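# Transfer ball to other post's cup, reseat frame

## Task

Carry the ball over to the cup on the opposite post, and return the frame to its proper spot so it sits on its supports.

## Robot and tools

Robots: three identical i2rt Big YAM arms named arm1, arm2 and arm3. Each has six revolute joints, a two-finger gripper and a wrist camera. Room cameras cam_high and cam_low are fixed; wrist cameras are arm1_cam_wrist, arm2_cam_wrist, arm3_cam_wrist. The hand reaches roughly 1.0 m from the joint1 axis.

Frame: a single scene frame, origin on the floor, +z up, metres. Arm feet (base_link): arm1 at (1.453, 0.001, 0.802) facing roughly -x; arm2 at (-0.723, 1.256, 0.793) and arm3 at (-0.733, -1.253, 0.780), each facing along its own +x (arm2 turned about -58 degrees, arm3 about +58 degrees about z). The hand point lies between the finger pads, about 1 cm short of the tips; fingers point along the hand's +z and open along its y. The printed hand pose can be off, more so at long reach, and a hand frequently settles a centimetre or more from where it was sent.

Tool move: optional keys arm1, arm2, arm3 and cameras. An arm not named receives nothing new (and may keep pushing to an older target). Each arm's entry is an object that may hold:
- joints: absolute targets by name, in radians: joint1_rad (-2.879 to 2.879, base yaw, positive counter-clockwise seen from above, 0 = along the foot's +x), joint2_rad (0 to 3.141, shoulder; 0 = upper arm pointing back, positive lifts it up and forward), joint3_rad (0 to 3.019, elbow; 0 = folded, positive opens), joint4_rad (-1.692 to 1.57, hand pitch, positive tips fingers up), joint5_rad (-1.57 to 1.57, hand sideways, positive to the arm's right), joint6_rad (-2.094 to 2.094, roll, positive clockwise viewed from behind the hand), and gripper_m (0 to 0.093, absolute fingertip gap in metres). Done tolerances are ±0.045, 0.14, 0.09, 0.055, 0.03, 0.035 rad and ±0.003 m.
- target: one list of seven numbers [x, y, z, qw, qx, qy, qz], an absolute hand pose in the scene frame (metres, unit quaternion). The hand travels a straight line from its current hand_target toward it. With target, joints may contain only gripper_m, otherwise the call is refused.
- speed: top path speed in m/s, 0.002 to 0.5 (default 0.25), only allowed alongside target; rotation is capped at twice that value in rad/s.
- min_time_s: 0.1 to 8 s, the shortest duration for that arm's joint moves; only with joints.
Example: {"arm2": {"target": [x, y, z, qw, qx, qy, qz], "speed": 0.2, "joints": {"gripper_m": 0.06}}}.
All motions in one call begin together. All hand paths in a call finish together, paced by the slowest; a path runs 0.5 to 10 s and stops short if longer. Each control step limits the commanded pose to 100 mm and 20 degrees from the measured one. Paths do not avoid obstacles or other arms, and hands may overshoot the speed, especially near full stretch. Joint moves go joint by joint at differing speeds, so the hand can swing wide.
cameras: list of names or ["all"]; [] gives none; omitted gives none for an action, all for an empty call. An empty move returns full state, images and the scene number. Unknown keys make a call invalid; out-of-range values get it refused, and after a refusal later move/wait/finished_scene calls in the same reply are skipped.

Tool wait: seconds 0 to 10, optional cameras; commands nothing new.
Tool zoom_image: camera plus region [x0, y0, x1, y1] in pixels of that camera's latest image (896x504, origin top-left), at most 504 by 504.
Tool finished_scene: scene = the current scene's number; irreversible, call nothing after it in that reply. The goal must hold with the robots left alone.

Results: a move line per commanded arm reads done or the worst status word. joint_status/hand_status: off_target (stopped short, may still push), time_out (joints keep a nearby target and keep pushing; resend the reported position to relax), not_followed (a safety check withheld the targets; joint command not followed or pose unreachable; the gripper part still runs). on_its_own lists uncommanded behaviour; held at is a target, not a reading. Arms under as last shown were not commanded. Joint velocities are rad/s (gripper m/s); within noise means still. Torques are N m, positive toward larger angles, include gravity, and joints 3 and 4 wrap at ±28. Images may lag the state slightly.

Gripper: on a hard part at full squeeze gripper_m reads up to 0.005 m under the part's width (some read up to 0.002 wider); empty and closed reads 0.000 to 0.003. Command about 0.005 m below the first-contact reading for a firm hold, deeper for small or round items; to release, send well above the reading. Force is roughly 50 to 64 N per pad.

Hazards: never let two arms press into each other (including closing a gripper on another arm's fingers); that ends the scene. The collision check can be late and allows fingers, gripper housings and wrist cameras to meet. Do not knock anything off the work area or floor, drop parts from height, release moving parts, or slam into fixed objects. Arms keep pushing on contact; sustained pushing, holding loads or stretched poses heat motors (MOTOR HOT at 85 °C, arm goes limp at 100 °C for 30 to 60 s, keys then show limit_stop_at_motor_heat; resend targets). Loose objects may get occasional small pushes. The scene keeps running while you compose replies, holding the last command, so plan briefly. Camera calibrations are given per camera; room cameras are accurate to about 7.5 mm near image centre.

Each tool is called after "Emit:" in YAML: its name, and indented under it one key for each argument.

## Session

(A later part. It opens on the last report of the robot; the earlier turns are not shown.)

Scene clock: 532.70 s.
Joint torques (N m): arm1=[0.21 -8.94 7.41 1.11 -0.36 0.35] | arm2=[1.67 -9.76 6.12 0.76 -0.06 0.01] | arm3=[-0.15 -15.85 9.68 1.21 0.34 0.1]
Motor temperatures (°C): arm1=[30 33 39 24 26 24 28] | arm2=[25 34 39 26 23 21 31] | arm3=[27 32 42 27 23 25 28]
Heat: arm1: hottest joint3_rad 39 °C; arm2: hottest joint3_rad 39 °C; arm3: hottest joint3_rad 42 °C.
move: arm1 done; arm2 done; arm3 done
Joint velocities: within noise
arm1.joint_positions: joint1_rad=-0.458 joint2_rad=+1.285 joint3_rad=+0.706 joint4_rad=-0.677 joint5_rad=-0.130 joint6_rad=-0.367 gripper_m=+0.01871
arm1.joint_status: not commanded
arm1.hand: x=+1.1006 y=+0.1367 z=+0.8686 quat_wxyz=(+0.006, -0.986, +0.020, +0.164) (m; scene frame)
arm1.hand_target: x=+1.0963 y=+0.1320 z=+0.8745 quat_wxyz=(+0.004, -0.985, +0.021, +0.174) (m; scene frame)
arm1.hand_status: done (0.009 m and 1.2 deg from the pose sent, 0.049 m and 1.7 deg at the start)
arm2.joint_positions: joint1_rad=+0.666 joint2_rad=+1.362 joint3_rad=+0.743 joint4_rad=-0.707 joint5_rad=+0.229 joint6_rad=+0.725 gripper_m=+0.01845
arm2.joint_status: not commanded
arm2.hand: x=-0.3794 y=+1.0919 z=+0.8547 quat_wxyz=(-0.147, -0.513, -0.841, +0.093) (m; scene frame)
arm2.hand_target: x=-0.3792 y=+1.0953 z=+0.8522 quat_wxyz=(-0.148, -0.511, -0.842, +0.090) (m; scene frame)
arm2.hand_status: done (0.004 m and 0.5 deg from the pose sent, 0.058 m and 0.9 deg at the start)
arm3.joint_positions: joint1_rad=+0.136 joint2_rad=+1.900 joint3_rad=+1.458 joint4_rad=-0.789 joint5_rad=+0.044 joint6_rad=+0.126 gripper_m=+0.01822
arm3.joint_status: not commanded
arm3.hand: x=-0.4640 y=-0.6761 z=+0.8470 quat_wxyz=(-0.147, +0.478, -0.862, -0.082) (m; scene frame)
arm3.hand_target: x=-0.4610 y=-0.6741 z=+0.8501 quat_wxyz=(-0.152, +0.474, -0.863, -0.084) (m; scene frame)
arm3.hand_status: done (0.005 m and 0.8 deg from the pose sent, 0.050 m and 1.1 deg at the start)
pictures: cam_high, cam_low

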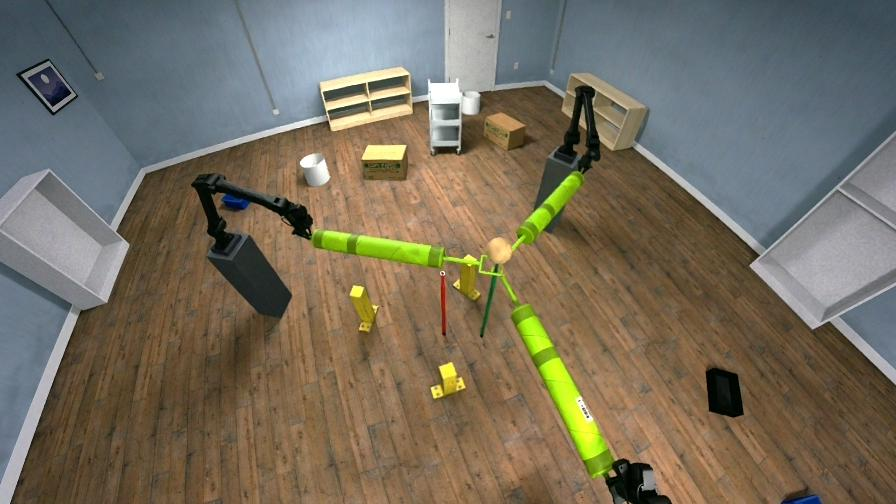

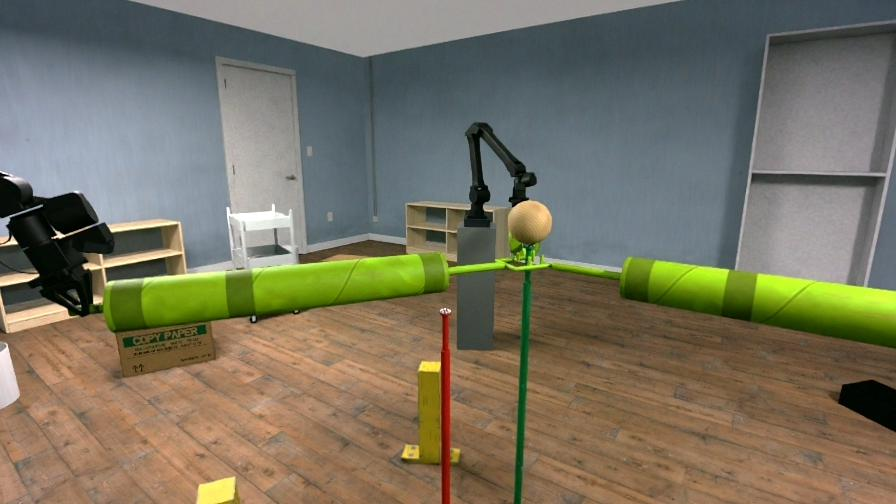

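Emit:
move:
  arm1: {"target": [1.0423, 0.0479, 0.8744, 0.0038, -0.9845, 0.0216, 0.1736], "speed": 0.1}
  arm2: {"target": [-0.432, 1.0113, 0.8522, -0.1484, -0.5109, -0.8419, 0.0901], "speed": 0.1}
  arm3: {"target": [-0.514, -0.7581, 0.85, -0.1522, 0.4737, -0.8634, -0.0835], "speed": 0.1}
  cameras: ["cam_low", "cam_high"]

Emit:
zoom_image:
  camera: "cam_low"
  region: [390, 170, 590, 370]

Emit:
zoom_image:
  camera: "cam_high"
  region: [410, 210, 540, 310]

Scene clock: 547.17 s.
Joint torques (N m): arm1=[0.38 -9.58 10.11 0.47 -0.02 0.35] | arm2=[0.67 -11.75 5.52 0.43 -0.18 -0.09] | arm3=[0.85 -15.79 8.38 0.84 0.42 0.27]
Motor temperatures (°C): arm1=[29 33 39 24 26 24 28] | arm2=[25 34 38 26 23 21 31] | arm3=[27 32 40 27 23 25 28]
Heat: arm1: hottest joint3_rad 39 °C; arm2: hottest joint3_rad 38 °C; arm3: hottest joint3_rad 40 °C.
move: arm1 off_target; arm2 done; arm3 off_target
Joint velocities: within noise
arm1.joint_positions: joint1_rad=-0.175 joint2_rad=+1.354 joint3_rad=+0.738 joint4_rad=-0.631 joint5_rad=-0.041 joint6_rad=-0.099 gripper_m=+0.01871
arm1.joint_status: not commanded
arm1.hand: x=+1.0579 y=+0.0516 z=+0.8571 quat_wxyz=(+0.004, -0.987, +0.019, +0.157) (m; scene frame)
arm1.hand_target: x=+1.0428 y=+0.0478 z=+0.8745 quat_wxyz=(+0.003, -0.985, +0.021, +0.174) (m; scene frame)
arm1.hand_status: off_target (0.024 m and 1.9 deg from the pose sent, 0.106 m and 1.2 deg at the start)
arm2.joint_positions: joint1_rad=+0.379 joint2_rad=+1.362 joint3_rad=+0.720 joint4_rad=-0.634 joint5_rad=+0.149 joint6_rad=+0.443 gripper_m=+0.01845
arm2.joint_status: not commanded
arm2.hand: x=-0.4263 y=+1.0082 z=+0.8492 quat_wxyz=(-0.145, -0.512, -0.842, +0.091) (m; scene frame)
arm2.hand_target: x=-0.4319 y=+1.0112 z=+0.8519 quat_wxyz=(-0.148, -0.511, -0.842, +0.090) (m; scene frame)
arm2.hand_status: done (0.007 m and 0.5 deg from the pose sent, 0.096 m and 0.4 deg at the start)
arm3.joint_positions: joint1_rad=+0.153 joint2_rad=+1.715 joint3_rad=+1.141 joint4_rad=-0.681 joint5_rad=+0.051 joint6_rad=+0.138 gripper_m=+0.01822
arm3.joint_status: not commanded
arm3.hand: x=-0.5104 y=-0.7600 z=+0.8298 quat_wxyz=(-0.138, +0.481, -0.862, -0.074) (m; scene frame)
arm3.hand_target: x=-0.5140 y=-0.7580 z=+0.8496 quat_wxyz=(-0.152, +0.474, -0.863, -0.084) (m; scene frame)
arm3.hand_status: off_target (0.021 m and 2.1 deg from the pose sent, 0.096 m and 0.8 deg at the start)
pictures: cam_high, cam_low

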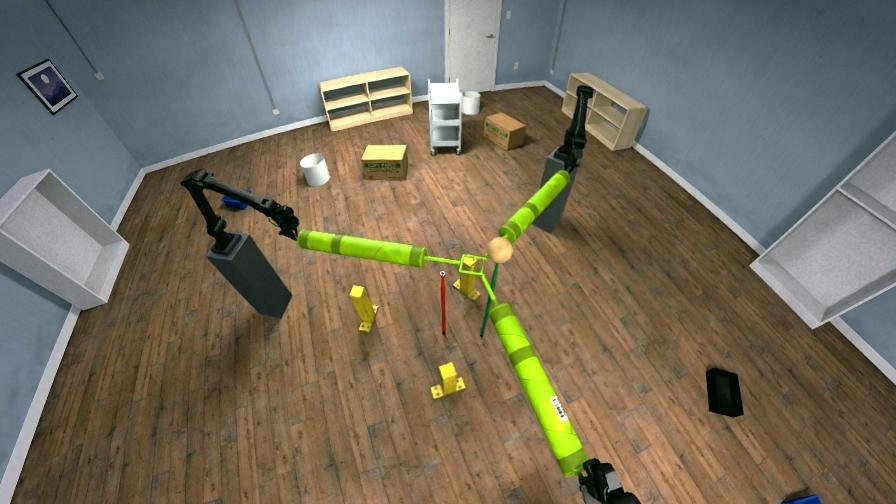

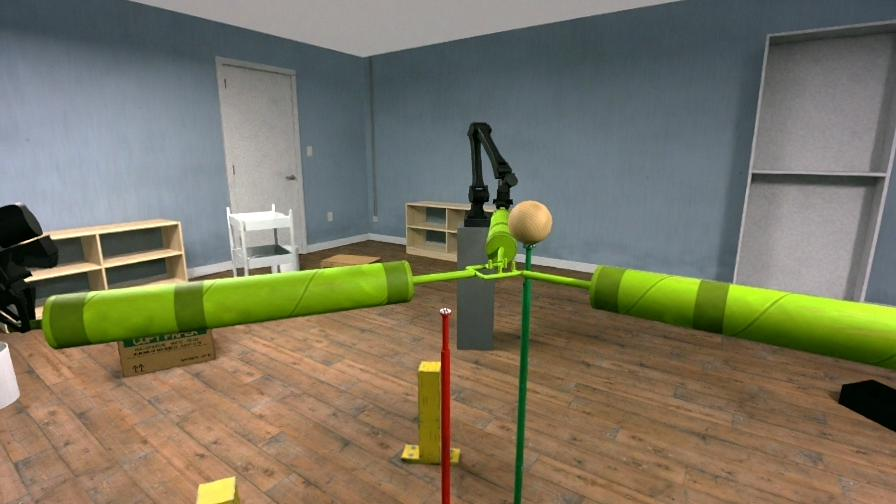

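Scaled by 2.520 from the camera's 896x504 image, which has a finer 1280x720 frame.

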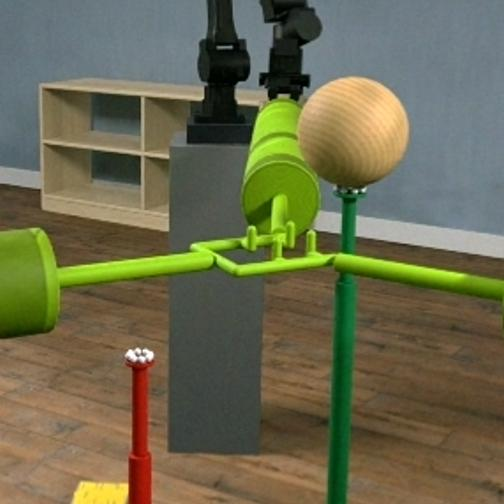

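Scaled by 3.877 from the camera's 896x504 image, which has a finer 1280x720 frame.

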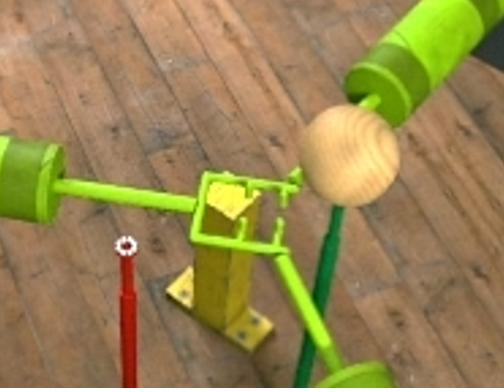

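Emit:
move:
  arm1: {"target": [0.8983, -0.2241, 0.9144, 0.0038, -0.9845, 0.0216, 0.1736], "speed": 0.15}
  arm2: {"target": [-0.576, 0.7393, 0.8922, -0.1484, -0.5109, -0.8419, 0.0901], "speed": 0.15}
  arm3: {"target": [-0.658, -1.0301, 0.89, -0.1522, 0.4737, -0.8634, -0.0835], "speed": 0.15}
  cameras: ["cam_low", "cam_high"]

Scene clock: 556.50 s.
Joint torques (N m): arm1=[0.32 -18.08 12.12 -0.24 0.58 0.31] | arm2=[1.14 -14.62 10.15 -0.72 -0.67 0] | arm3=[0.62 -3.66 10.65 -0.39 0.46 0.28]
Motor temperatures (°C): arm1=[29 33 40 24 26 24 28] | arm2=[25 34 37 26 23 21 31] | arm3=[27 32 39 27 23 25 28]
Heat: arm1: hottest joint3_rad 40 °C; arm2: hottest joint3_rad 37 °C; arm3: hottest joint3_rad 39 °C.
move: arm1 off_target; arm2 off_target; arm3 done
Joint velocities: within noise
arm1.joint_positions: joint1_rad=+0.388 joint2_rad=+1.774 joint3_rad=+1.337 joint4_rad=-0.850 joint5_rad=+0.140 joint6_rad=+0.437 gripper_m=+0.01871
arm1.joint_status: not commanded
arm1.hand: x=+0.9114 y=-0.2119 z=+0.8834 quat_wxyz=(+0.009, -0.988, +0.020, +0.152) (m; scene frame)
arm1.hand_target: x=+0.8995 y=-0.2236 z=+0.9146 quat_wxyz=(+0.003, -0.984, +0.022, +0.174) (m; scene frame)
arm1.hand_status: off_target (0.036 m and 2.6 deg from the pose sent, 0.324 m and 1.9 deg at the start)
arm2.joint_positions: joint1_rad=-0.307 joint2_rad=+1.643 joint3_rad=+1.132 joint4_rad=-0.725 joint5_rad=-0.062 joint6_rad=-0.215 gripper_m=+0.01845
arm2.joint_status: not commanded
arm2.hand: x=-0.5793 y=+0.7460 z=+0.8840 quat_wxyz=(-0.147, -0.510, -0.842, +0.098) (m; scene frame)
arm2.hand_target: x=-0.5760 y=+0.7396 z=+0.8923 quat_wxyz=(-0.149, -0.511, -0.842, +0.091) (m; scene frame)
arm2.hand_status: off_target (0.011 m and 0.9 deg from the pose sent, 0.311 m and 0.5 deg at the start)
arm3.joint_positions: joint1_rad=+0.312 joint2_rad=+0.744 joint3_rad=+0.478 joint4_rad=-0.967 joint5_rad=+0.105 joint6_rad=+0.285 gripper_m=+0.01822
arm3.joint_status: not commanded
arm3.hand: x=-0.6560 y=-1.0251 z=+0.8822 quat_wxyz=(-0.152, +0.481, -0.859, -0.084) (m; scene frame)
arm3.hand_target: x=-0.6578 y=-1.0298 z=+0.8895 quat_wxyz=(-0.152, +0.474, -0.863, -0.084) (m; scene frame)
arm3.hand_status: done (0.009 m and 1.0 deg from the pose sent, 0.314 m and 2.1 deg at the start)
pictures: cam_high, cam_low

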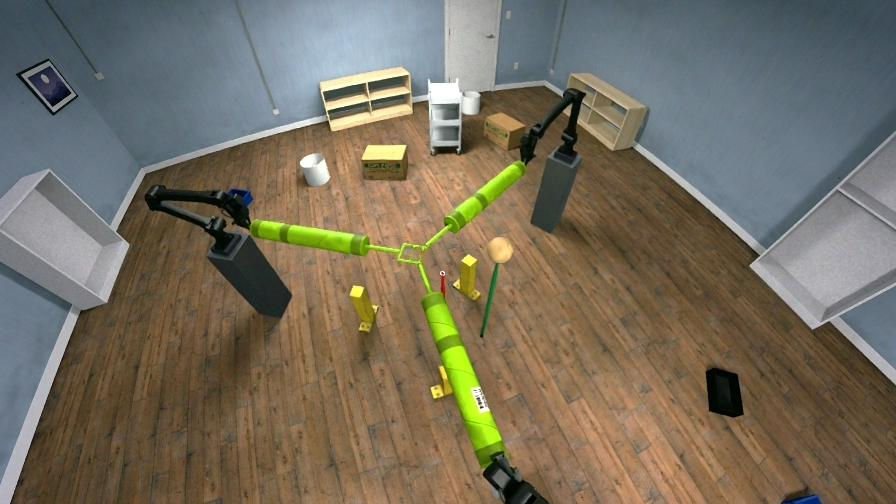

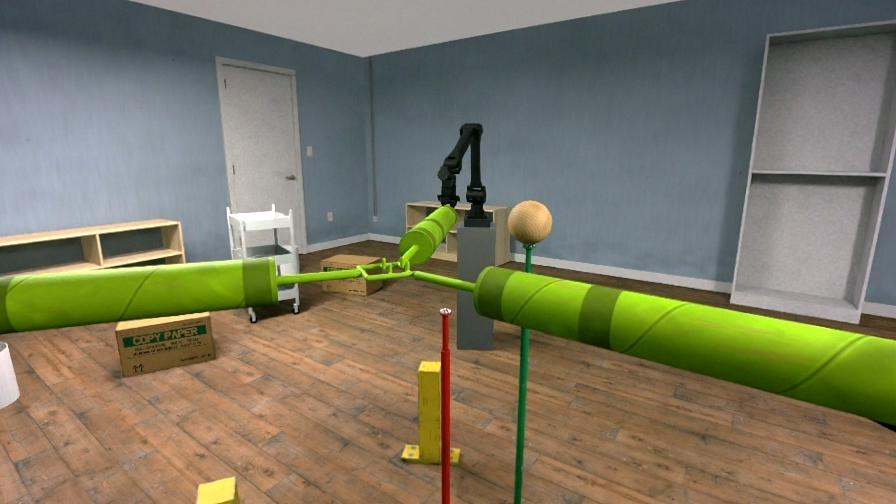

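Emit:
move:
  arm1: {"target": [0.8983, -0.2241, 0.5144, 0.0038, -0.9845, 0.0216, 0.1736], "speed": 0.15}
  arm2: {"target": [-0.576, 0.7393, 0.4922, -0.1484, -0.5109, -0.8419, 0.0901], "speed": 0.15}
  arm3: {"target": [-0.658, -1.0301, 0.49, -0.1522, 0.4737, -0.8634, -0.0835], "speed": 0.15}
  cameras: ["cam_low", "cam_high"]

Emit:
zoom_image:
  camera: "cam_high"
  region: [260, 190, 560, 500]

Scene clock: 567.83 s.
Joint torques (N m): arm1=[-0.26 -20.95 4.56 0.8 0.18 0.25] | arm2=[0.32 -18.02 3.14 0.59 -0.33 -0.05] | arm3=[0.15 -8.35 -5.19 2.3 0.26 0.17]
Motor temperatures (°C): arm1=[29 33 40 24 26 24 28] | arm2=[25 34 39 26 23 21 31] | arm3=[27 31 38 27 23 25 28]
Heat: arm1: hottest joint3_rad 40 °C; arm2: hottest joint3_rad 39 °C; arm3: hottest joint3_rad 38 °C.
move: arm1 off_target; arm2 done; arm3 done
Joint velocities: within noise
arm1.joint_positions: joint1_rad=+0.398 joint2_rad=+2.516 joint3_rad=+1.337 joint4_rad=-0.092 joint5_rad=+0.152 joint6_rad=+0.445 gripper_m=+0.01871
arm1.joint_status: not commanded
arm1.hand: x=+0.9103 y=-0.2149 z=+0.5025 quat_wxyz=(+0.010, -0.987, +0.020, +0.161) (m; scene frame)
arm1.hand_target: x=+0.8985 y=-0.2241 z=+0.5145 quat_wxyz=(+0.004, -0.985, +0.022, +0.174) (m; scene frame)
arm1.hand_status: off_target (0.019 m and 1.6 deg from the pose sent, 0.369 m and 2.6 deg at the start)
arm2.joint_positions: joint1_rad=-0.300 joint2_rad=+2.497 joint3_rad=+1.156 joint4_rad=+0.098 joint5_rad=-0.071 joint6_rad=-0.211 gripper_m=+0.01845
arm2.joint_status: not commanded
arm2.hand: x=-0.5720 y=+0.7411 z=+0.4992 quat_wxyz=(-0.149, -0.508, -0.843, +0.092) (m; scene frame)
arm2.hand_target: x=-0.5760 y=+0.7394 z=+0.4924 quat_wxyz=(-0.148, -0.511, -0.842, +0.090) (m; scene frame)
arm2.hand_status: done (0.008 m and 0.4 deg from the pose sent, 0.392 m and 0.9 deg at the start)
arm3.joint_positions: joint1_rad=+0.313 joint2_rad=+2.650 joint3_rad=+0.434 joint4_rad=+0.966 joint5_rad=+0.108 joint6_rad=+0.290 gripper_m=+0.01822
arm3.joint_status: not commanded
arm3.hand: x=-0.6579 y=-1.0299 z=+0.4883 quat_wxyz=(-0.147, +0.480, -0.861, -0.078) (m; scene frame)
arm3.hand_target: x=-0.6580 y=-1.0302 z=+0.4901 quat_wxyz=(-0.152, +0.474, -0.863, -0.083) (m; scene frame)
arm3.hand_status: done (0.002 m and 1.2 deg from the pose sent, 0.392 m and 1.0 deg at the start)
pictures: cam_high, cam_low

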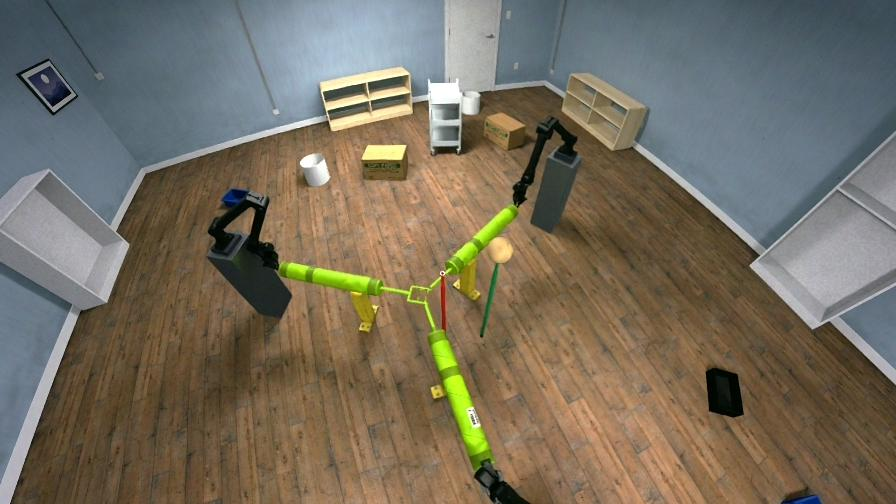

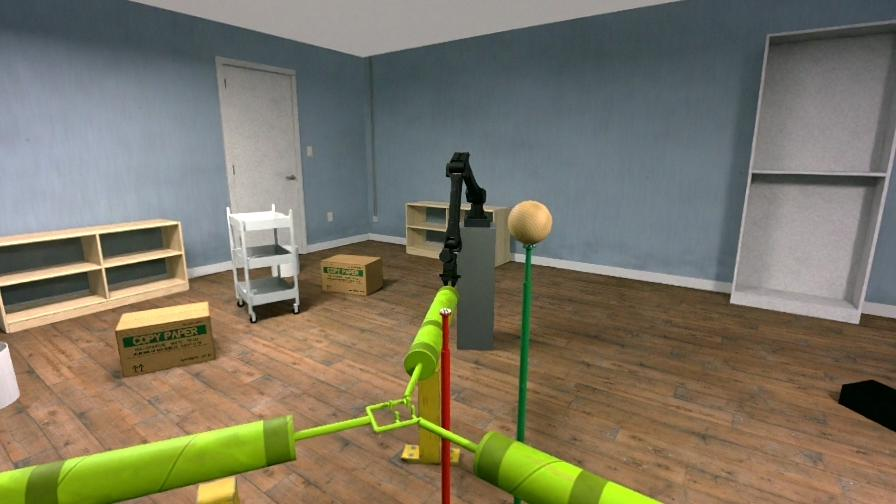

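Scaled by 1.626 from the camera's 896x504 image, which has a finer 1280x720 frame.

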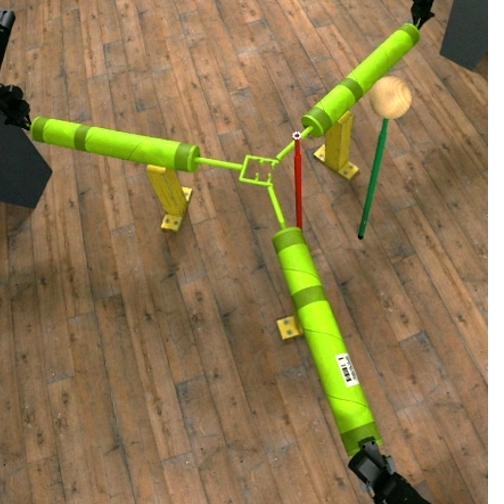

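Emit:
move:
  arm1: {"target": [0.8993, -0.2191, 0.4624, 0.0038, -0.9845, 0.0216, 0.1736], "speed": 0.06}
  arm2: {"target": [-0.575, 0.7423, 0.4402, -0.1484, -0.5109, -0.8419, 0.0901], "speed": 0.06}
  arm3: {"target": [-0.656, -1.0261, 0.439, -0.1522, 0.4737, -0.8634, -0.0835], "speed": 0.06}
  cameras: ["cam_low", "cam_high"]

Emit:
zoom_image:
  camera: "cam_high"
  region: [380, 230, 540, 350]

Emit:
zoom_image:
  camera: "cam_low"
  region: [340, 220, 620, 500]

Scene clock: 574.93 s.
Joint torques (N m): arm1=[-0.79 -20.13 4.36 1.09 0.11 0.18] | arm2=[0.73 -17.49 2.93 0.77 -0.26 -0.02] | arm3=[-0.38 -7.94 -4.33 1.95 0.17 0.12]
Motor temperatures (°C): arm1=[29 33 39 24 26 24 28] | arm2=[25 35 38 26 23 21 31] | arm3=[27 31 37 27 23 25 28]
Heat: arm1: hottest joint3_rad 39 °C; arm2: hottest joint3_rad 38 °C; arm3: hottest joint3_rad 37 °C.
move: arm1 off_target; arm2 off_target; arm3 done
Joint velocities: within noise
arm1.joint_positions: joint1_rad=+0.396 joint2_rad=+2.626 joint3_rad=+1.400 joint4_rad=-0.039 joint5_rad=+0.152 joint6_rad=+0.445 gripper_m=+0.01871
arm1.joint_status: not commanded
arm1.hand: x=+0.9099 y=-0.2139 z=+0.4574 quat_wxyz=(+0.009, -0.986, +0.021, +0.164) (m; scene frame)
arm1.hand_target: x=+0.8994 y=-0.2191 z=+0.4627 quat_wxyz=(+0.004, -0.985, +0.022, +0.174) (m; scene frame)
arm1.hand_status: off_target (0.013 m and 1.3 deg from the pose sent, 0.042 m and 1.6 deg at the start)
arm2.joint_positions: joint1_rad=-0.300 joint2_rad=+2.619 joint3_rad=+1.225 joint4_rad=+0.154 joint5_rad=-0.072 joint6_rad=-0.211 gripper_m=+0.01845
arm2.joint_status: not commanded
arm2.hand: x=-0.5718 y=+0.7413 z=+0.4520 quat_wxyz=(-0.150, -0.508, -0.843, +0.092) (m; scene frame)
arm2.hand_target: x=-0.5750 y=+0.7427 z=+0.4405 quat_wxyz=(-0.148, -0.511, -0.842, +0.090) (m; scene frame)
arm2.hand_status: off_target (0.012 m and 0.4 deg from the pose sent, 0.059 m and 0.4 deg at the start)
arm3.joint_positions: joint1_rad=+0.313 joint2_rad=+2.799 joint3_rad=+0.545 joint4_rad=+1.003 joint5_rad=+0.109 joint6_rad=+0.290 gripper_m=+0.01822
arm3.joint_status: not commanded
arm3.hand: x=-0.6576 y=-1.0285 z=+0.4415 quat_wxyz=(-0.147, +0.481, -0.861, -0.077) (m; scene frame)
arm3.hand_target: x=-0.6561 y=-1.0261 z=+0.4390 quat_wxyz=(-0.152, +0.474, -0.863, -0.083) (m; scene frame)
arm3.hand_status: done (0.004 m and 1.3 deg from the pose sent, 0.049 m and 1.2 deg at the start)
pictures: cam_high, cam_low

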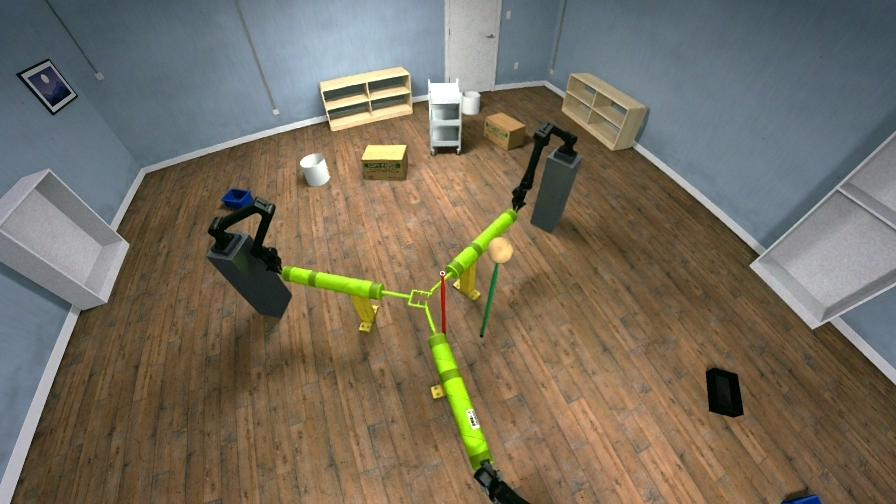

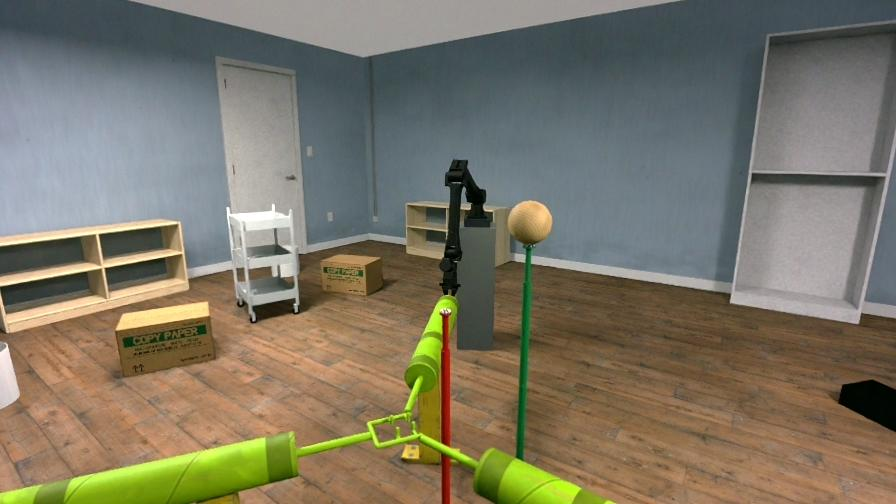

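Scaled by 3.150 from the camera's 896x504 image, which has a finer 1280x720 frame.

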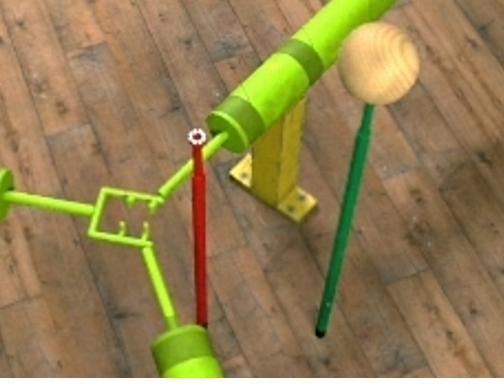

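Scaled by 1.800 from the camera's 896x504 image, which has a finer 1280x720 frame.

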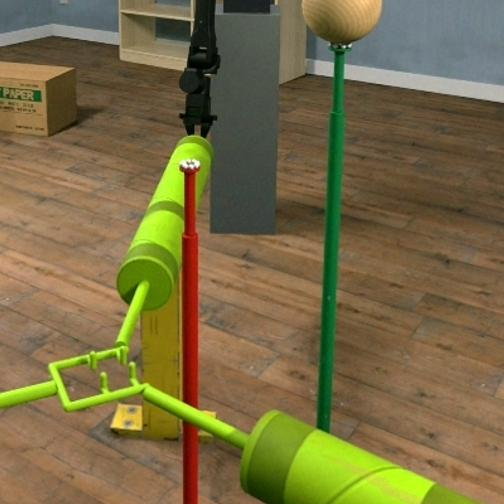

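Emit:
move:
  arm1: {"joints": {"gripper_m": 0.07}}
  arm2: {"joints": {"gripper_m": 0.07}}
  arm3: {"joints": {"gripper_m": 0.07}}
  cameras: ["all"]

Emit:
move:
  arm1: {"target": [0.915, -0.218, 0.62, 0.0038, -0.9845, 0.0216, 0.1736]}
  arm2: {"target": [-0.58, 0.750, 0.6, -0.1484, -0.5109, -0.8419, 0.0901]}
  arm3: {"target": [-0.665, -1.036, 0.6, -0.1522, 0.4737, -0.8634, -0.0835]}
  cameras: ["all"]

Emit:
zoom_image:
  camera: "cam_high"
  region: [260, 190, 560, 500]

Scene clock: 583.67 s.
Joint torques (N m): arm1=[-0.73 -20.31 4.29 1.09 0.1 0.19] | arm2=[0.67 -17.38 2.93 0.79 -0.24 -0.03] | arm3=[-0.44 -8.06 -4.81 1.66 0.17 0.12]
Motor temperatures (°C): arm1=[29 36 37 24 26 24 28] | arm2=[25 37 36 26 23 21 31] | arm3=[27 30 36 27 23 25 28]
Heat: arm1: hottest joint3_rad 37 °C; arm2: hottest joint2_rad 37 °C; arm3: hottest joint3_rad 36 °C.
move: arm1 done; arm2 done; arm3 done
Joint velocities: within noise
arm1.joint_positions: joint1_rad=+0.396 joint2_rad=+2.626 joint3_rad=+1.400 joint4_rad=-0.039 joint5_rad=+0.152 joint6_rad=+0.445 gripper_m=+0.06983
arm1.joint_status: all done
arm1.hand: x=+0.9099 y=-0.2139 z=+0.4574 quat_wxyz=(+0.009, -0.986, +0.021, +0.164) (m; scene frame)
arm1.hand_target: x=+0.8994 y=-0.2191 z=+0.4627 quat_wxyz=(+0.004, -0.985, +0.022, +0.174) (m; scene frame)
arm1.hand_status: not commanded
arm2.joint_positions: joint1_rad=-0.300 joint2_rad=+2.619 joint3_rad=+1.225 joint4_rad=+0.154 joint5_rad=-0.073 joint6_rad=-0.211 gripper_m=+0.06985
arm2.joint_status: all done
arm2.hand: x=-0.5717 y=+0.7413 z=+0.4520 quat_wxyz=(-0.150, -0.508, -0.843, +0.092) (m; scene frame)
arm2.hand_target: x=-0.5751 y=+0.7427 z=+0.4405 quat_wxyz=(-0.148, -0.511, -0.842, +0.090) (m; scene frame)
arm2.hand_status: not commanded
arm3.joint_positions: joint1_rad=+0.313 joint2_rad=+2.799 joint3_rad=+0.552 joint4_rad=+1.011 joint5_rad=+0.109 joint6_rad=+0.290 gripper_m=+0.06988
arm3.joint_status: all done
arm3.hand: x=-0.6562 y=-1.0230 z=+0.4410 quat_wxyz=(-0.152, +0.479, -0.860, -0.083) (m; scene frame)
arm3.hand_target: x=-0.6560 y=-1.0260 z=+0.4391 quat_wxyz=(-0.152, +0.474, -0.863, -0.083) (m; scene frame)
arm3.hand_status: not commanded
pictures: arm1_cam_wrist, arm2_cam_wrist, arm3_cam_wrist, cam_high, cam_low
camera_calibration:
arm1_cam_wrist: T_world_to_cam=[[0.0444404, 0.998461, 0.0331693, 0.155964], [0.952759, -0.0523452, 0.299181, -1.01381], [0.300457, 0.0183067, -0.95362, 0.293159], [0, 0, 0, 1]] pos_world=[0.870908, -0.214159, 0.577703]
arm2_cam_wrist: T_world_to_cam=[[-0.886844, -0.462037, 0.00537627, -0.168485], [-0.445026, 0.857207, 0.259128, -1.0004], [-0.124336, 0.227414, -0.965828, 0.322416], [0, 0, 0, 1]] pos_world=[-0.554537, 0.706384, 0.571537]
arm3_cam_wrist: T_world_to_cam=[[0.854024, -0.520229, 0.00238275, 0.026992], [-0.499458, -0.818627, 0.283535, -1.28818], [-0.145552, -0.243336, -0.958959, 0.206221], [0, 0, 0, 1]] pos_world=[-0.636425, -0.990312, 0.562936]

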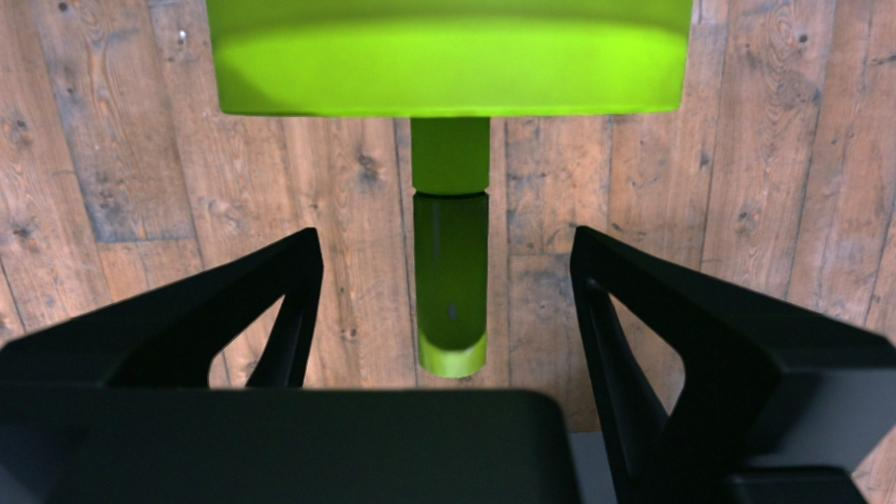

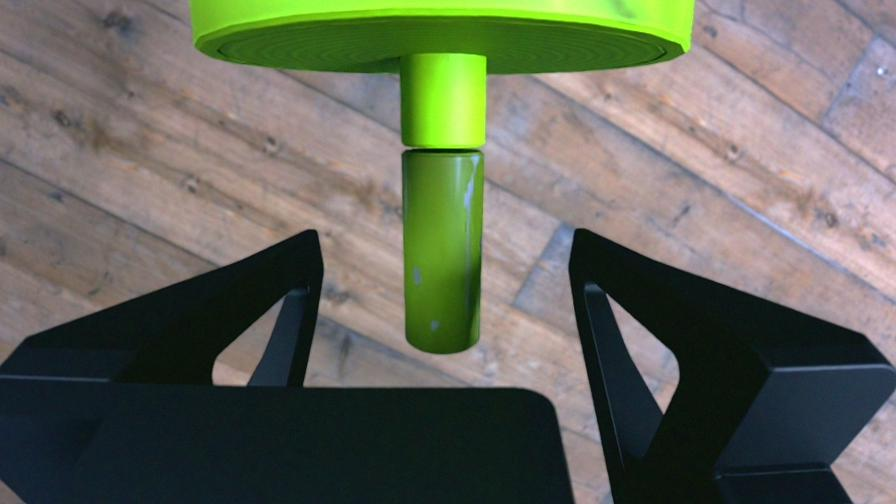

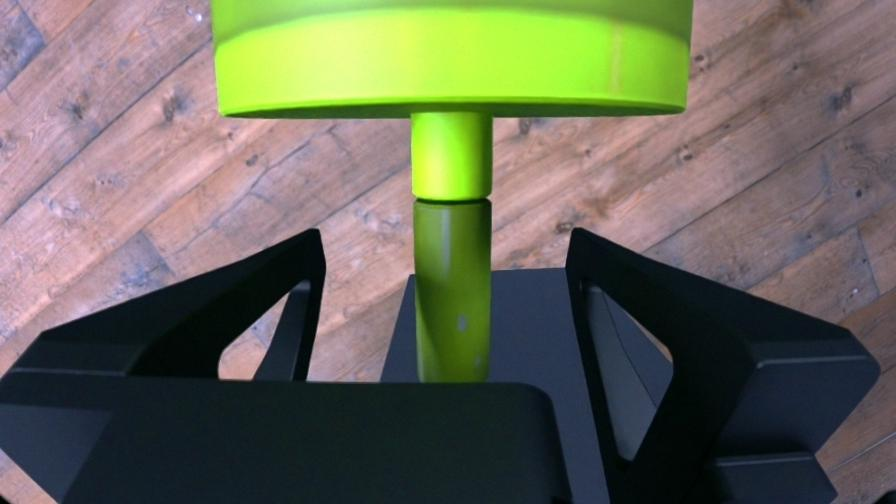

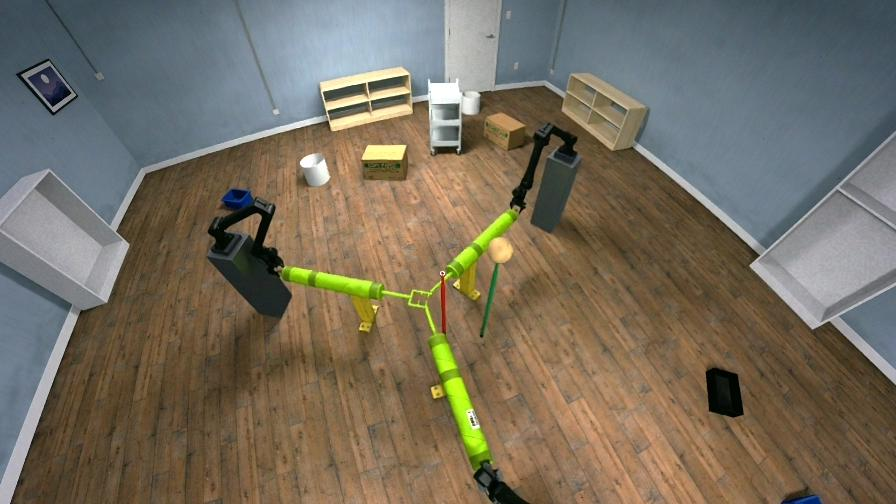

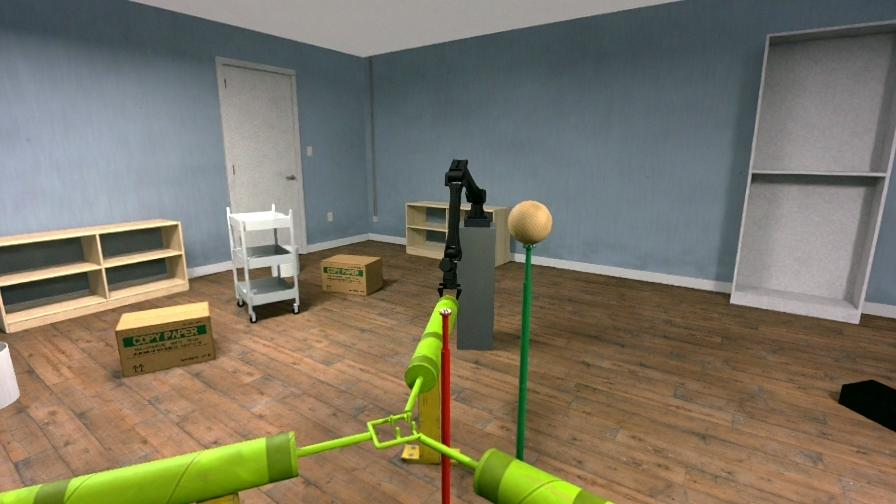

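Scene clock: 585.43 s.
Joint torques (N m): arm1=[0.03 -18.84 4.52 0.72 0.21 0.27] | arm2=[0.26 -18.61 2.73 0.24 -0.28 -0.08] | arm3=[0.79 -8.7 -3.51 0.7 0.28 0.12]
Motor temperatures (°C): arm1=[29 36 37 24 26 24 28] | arm2=[25 37 36 26 23 21 30] | arm3=[27 30 36 27 23 25 28]
Heat: arm1: hottest joint3_rad 37 °C; arm2: hottest joint2_rad 37 °C; arm3: hottest joint3_rad 36 °C.
move: arm1 done; arm2 done; arm3 done
Joint velocities: within noise
arm1.joint_positions: joint1_rad=+0.396 joint2_rad=+2.240 joint3_rad=+1.198 joint4_rad=-0.204 joint5_rad=+0.152 joint6_rad=+0.445 gripper_m=+0.06990
arm1.joint_status: not commanded
arm1.hand: x=+0.9140 y=-0.2127 z=+0.6161 quat_wxyz=(+0.005, -0.985, +0.022, +0.172) (m; scene frame)
arm1.hand_target: x=+0.9150 y=-0.2180 z=+0.6199 quat_wxyz=(+0.004, -0.985, +0.022, +0.174) (m; scene frame)
arm1.hand_status: done (0.007 m and 0.2 deg from the pose sent, 0.163 m and 1.3 deg at the start)
arm2.joint_positions: joint1_rad=-0.301 joint2_rad=+2.230 joint3_rad=+1.032 joint4_rad=-0.034 joint5_rad=-0.074 joint6_rad=-0.211 gripper_m=+0.06992
arm2.joint_status: not commanded
arm2.hand: x=-0.5737 y=+0.7458 z=+0.6005 quat_wxyz=(-0.153, -0.508, -0.842, +0.094) (m; scene frame)
arm2.hand_target: x=-0.5799 y=+0.7501 z=+0.5999 quat_wxyz=(-0.148, -0.511, -0.842, +0.090) (m; scene frame)
arm2.hand_status: done (0.008 m and 0.8 deg from the pose sent, 0.148 m and 0.4 deg at the start)
arm3.joint_positions: joint1_rad=+0.338 joint2_rad=+2.170 joint3_rad=+0.220 joint4_rad=+0.716 joint5_rad=+0.119 joint6_rad=+0.326 gripper_m=+0.06995
arm3.joint_status: not commanded
arm3.hand: x=-0.6624 y=-1.0326 z=+0.5957 quat_wxyz=(-0.153, +0.474, -0.863, -0.084) (m; scene frame)
arm3.hand_target: x=-0.6650 y=-1.0362 z=+0.5998 quat_wxyz=(-0.152, +0.474, -0.863, -0.084) (m; scene frame)
arm3.hand_status: done (0.006 m and 0.2 deg from the pose sent, 0.160 m and 0.7 deg at the start)
pictures: arm1_cam_wrist, arm2_cam_wrist, arm3_cam_wrist, cam_high, cam_low
camera_calibration:
arm1_cam_wrist: T_world_to_cam=[[0.044849, 0.998698, 0.0243248, 0.154503], [0.957923, -0.0499024, 0.282655, -1.05915], [0.283501, 0.0106244, -0.958913, 0.46039], [0, 0, 0, 1]] pos_world=[0.877133, -0.212048, 0.73709]
arm2_cam_wrist: T_world_to_cam=[[-0.887203, -0.46134, 0.00603228, -0.17], [-0.445193, 0.859438, 0.251335, -1.04068], [-0.121135, 0.220299, -0.967881, 0.472957], [0, 0, 0, 1]] pos_world=[-0.556837, 0.71178, 0.720351]
arm3_cam_wrist: T_world_to_cam=[[0.847543, -0.530724, -0.00139728, 0.0140077], [-0.509374, -0.814181, 0.278653, -1.34205], [-0.149026, -0.235459, -0.960391, 0.358034], [0, 0, 0, 1]] pos_world=[-0.642119, -1.00093, 0.717838]

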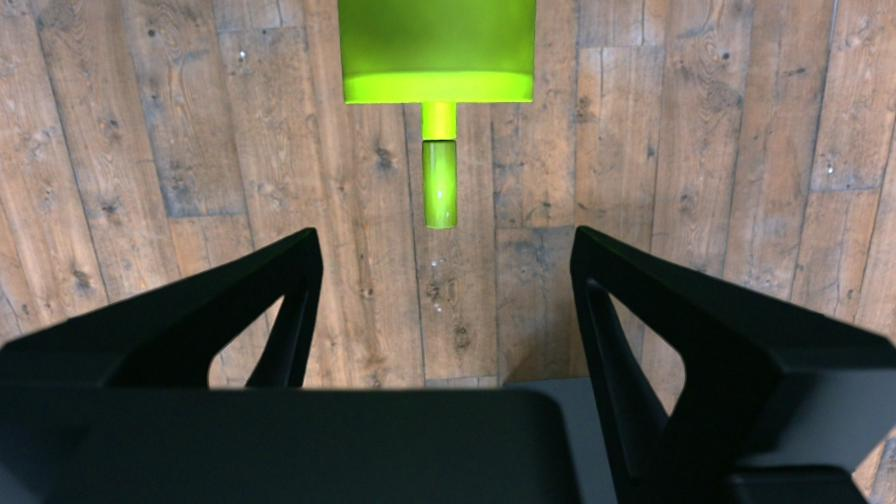

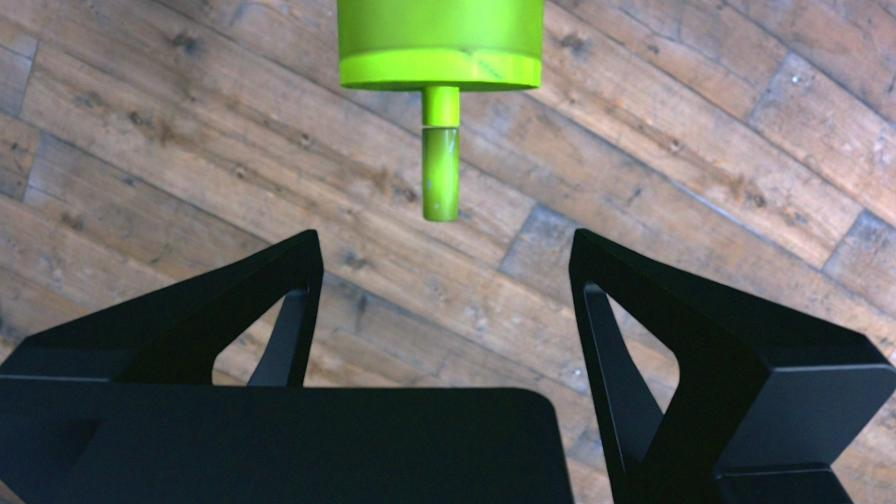

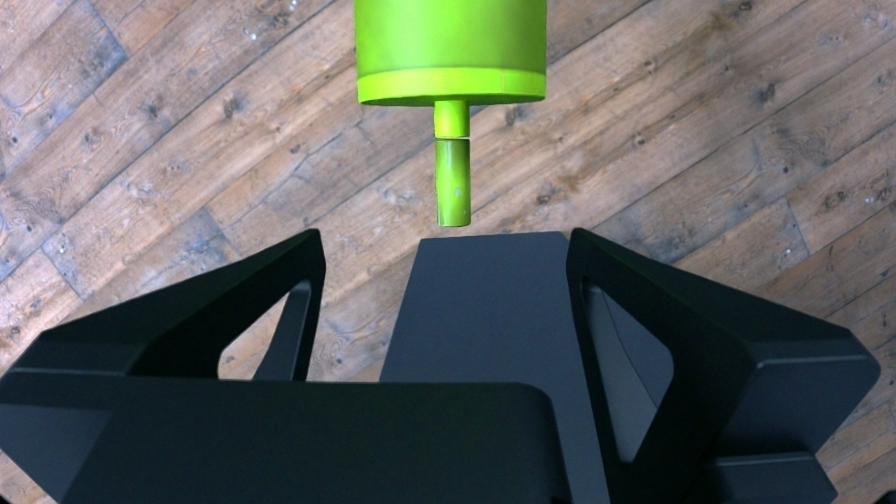

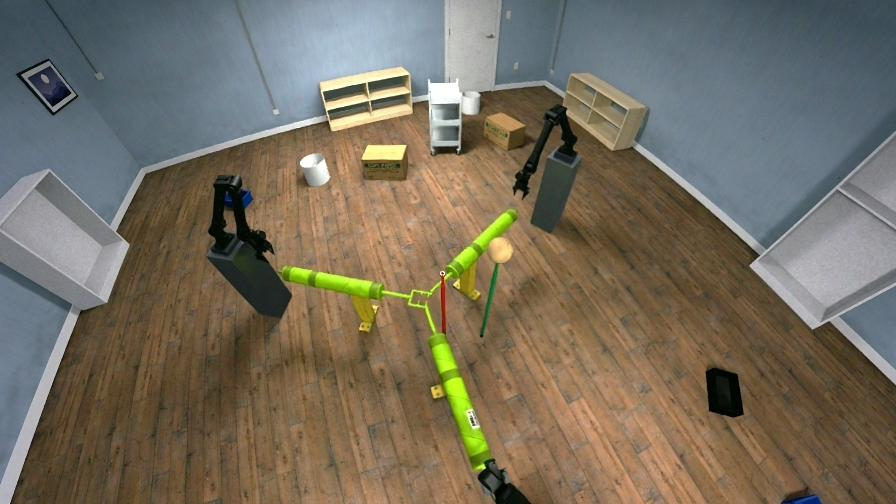

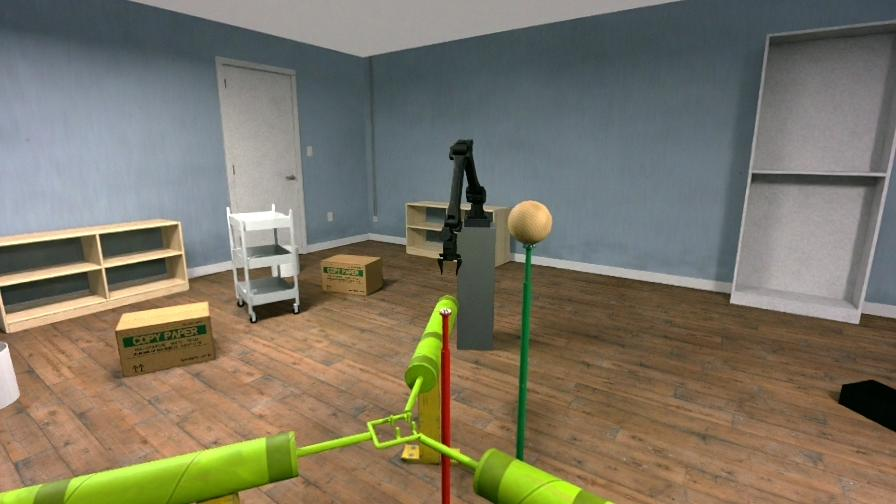

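Scaled by 1.626 from the camera's 896x504 image, which has a finer 1280x720 frame.

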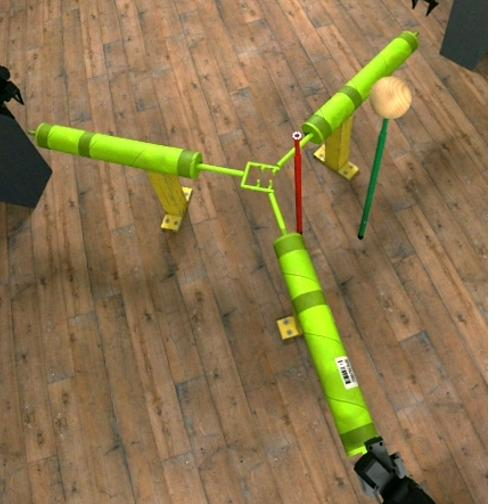

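Emit:
finished_scene:
  scene: 1

The scene is finished: the task was done.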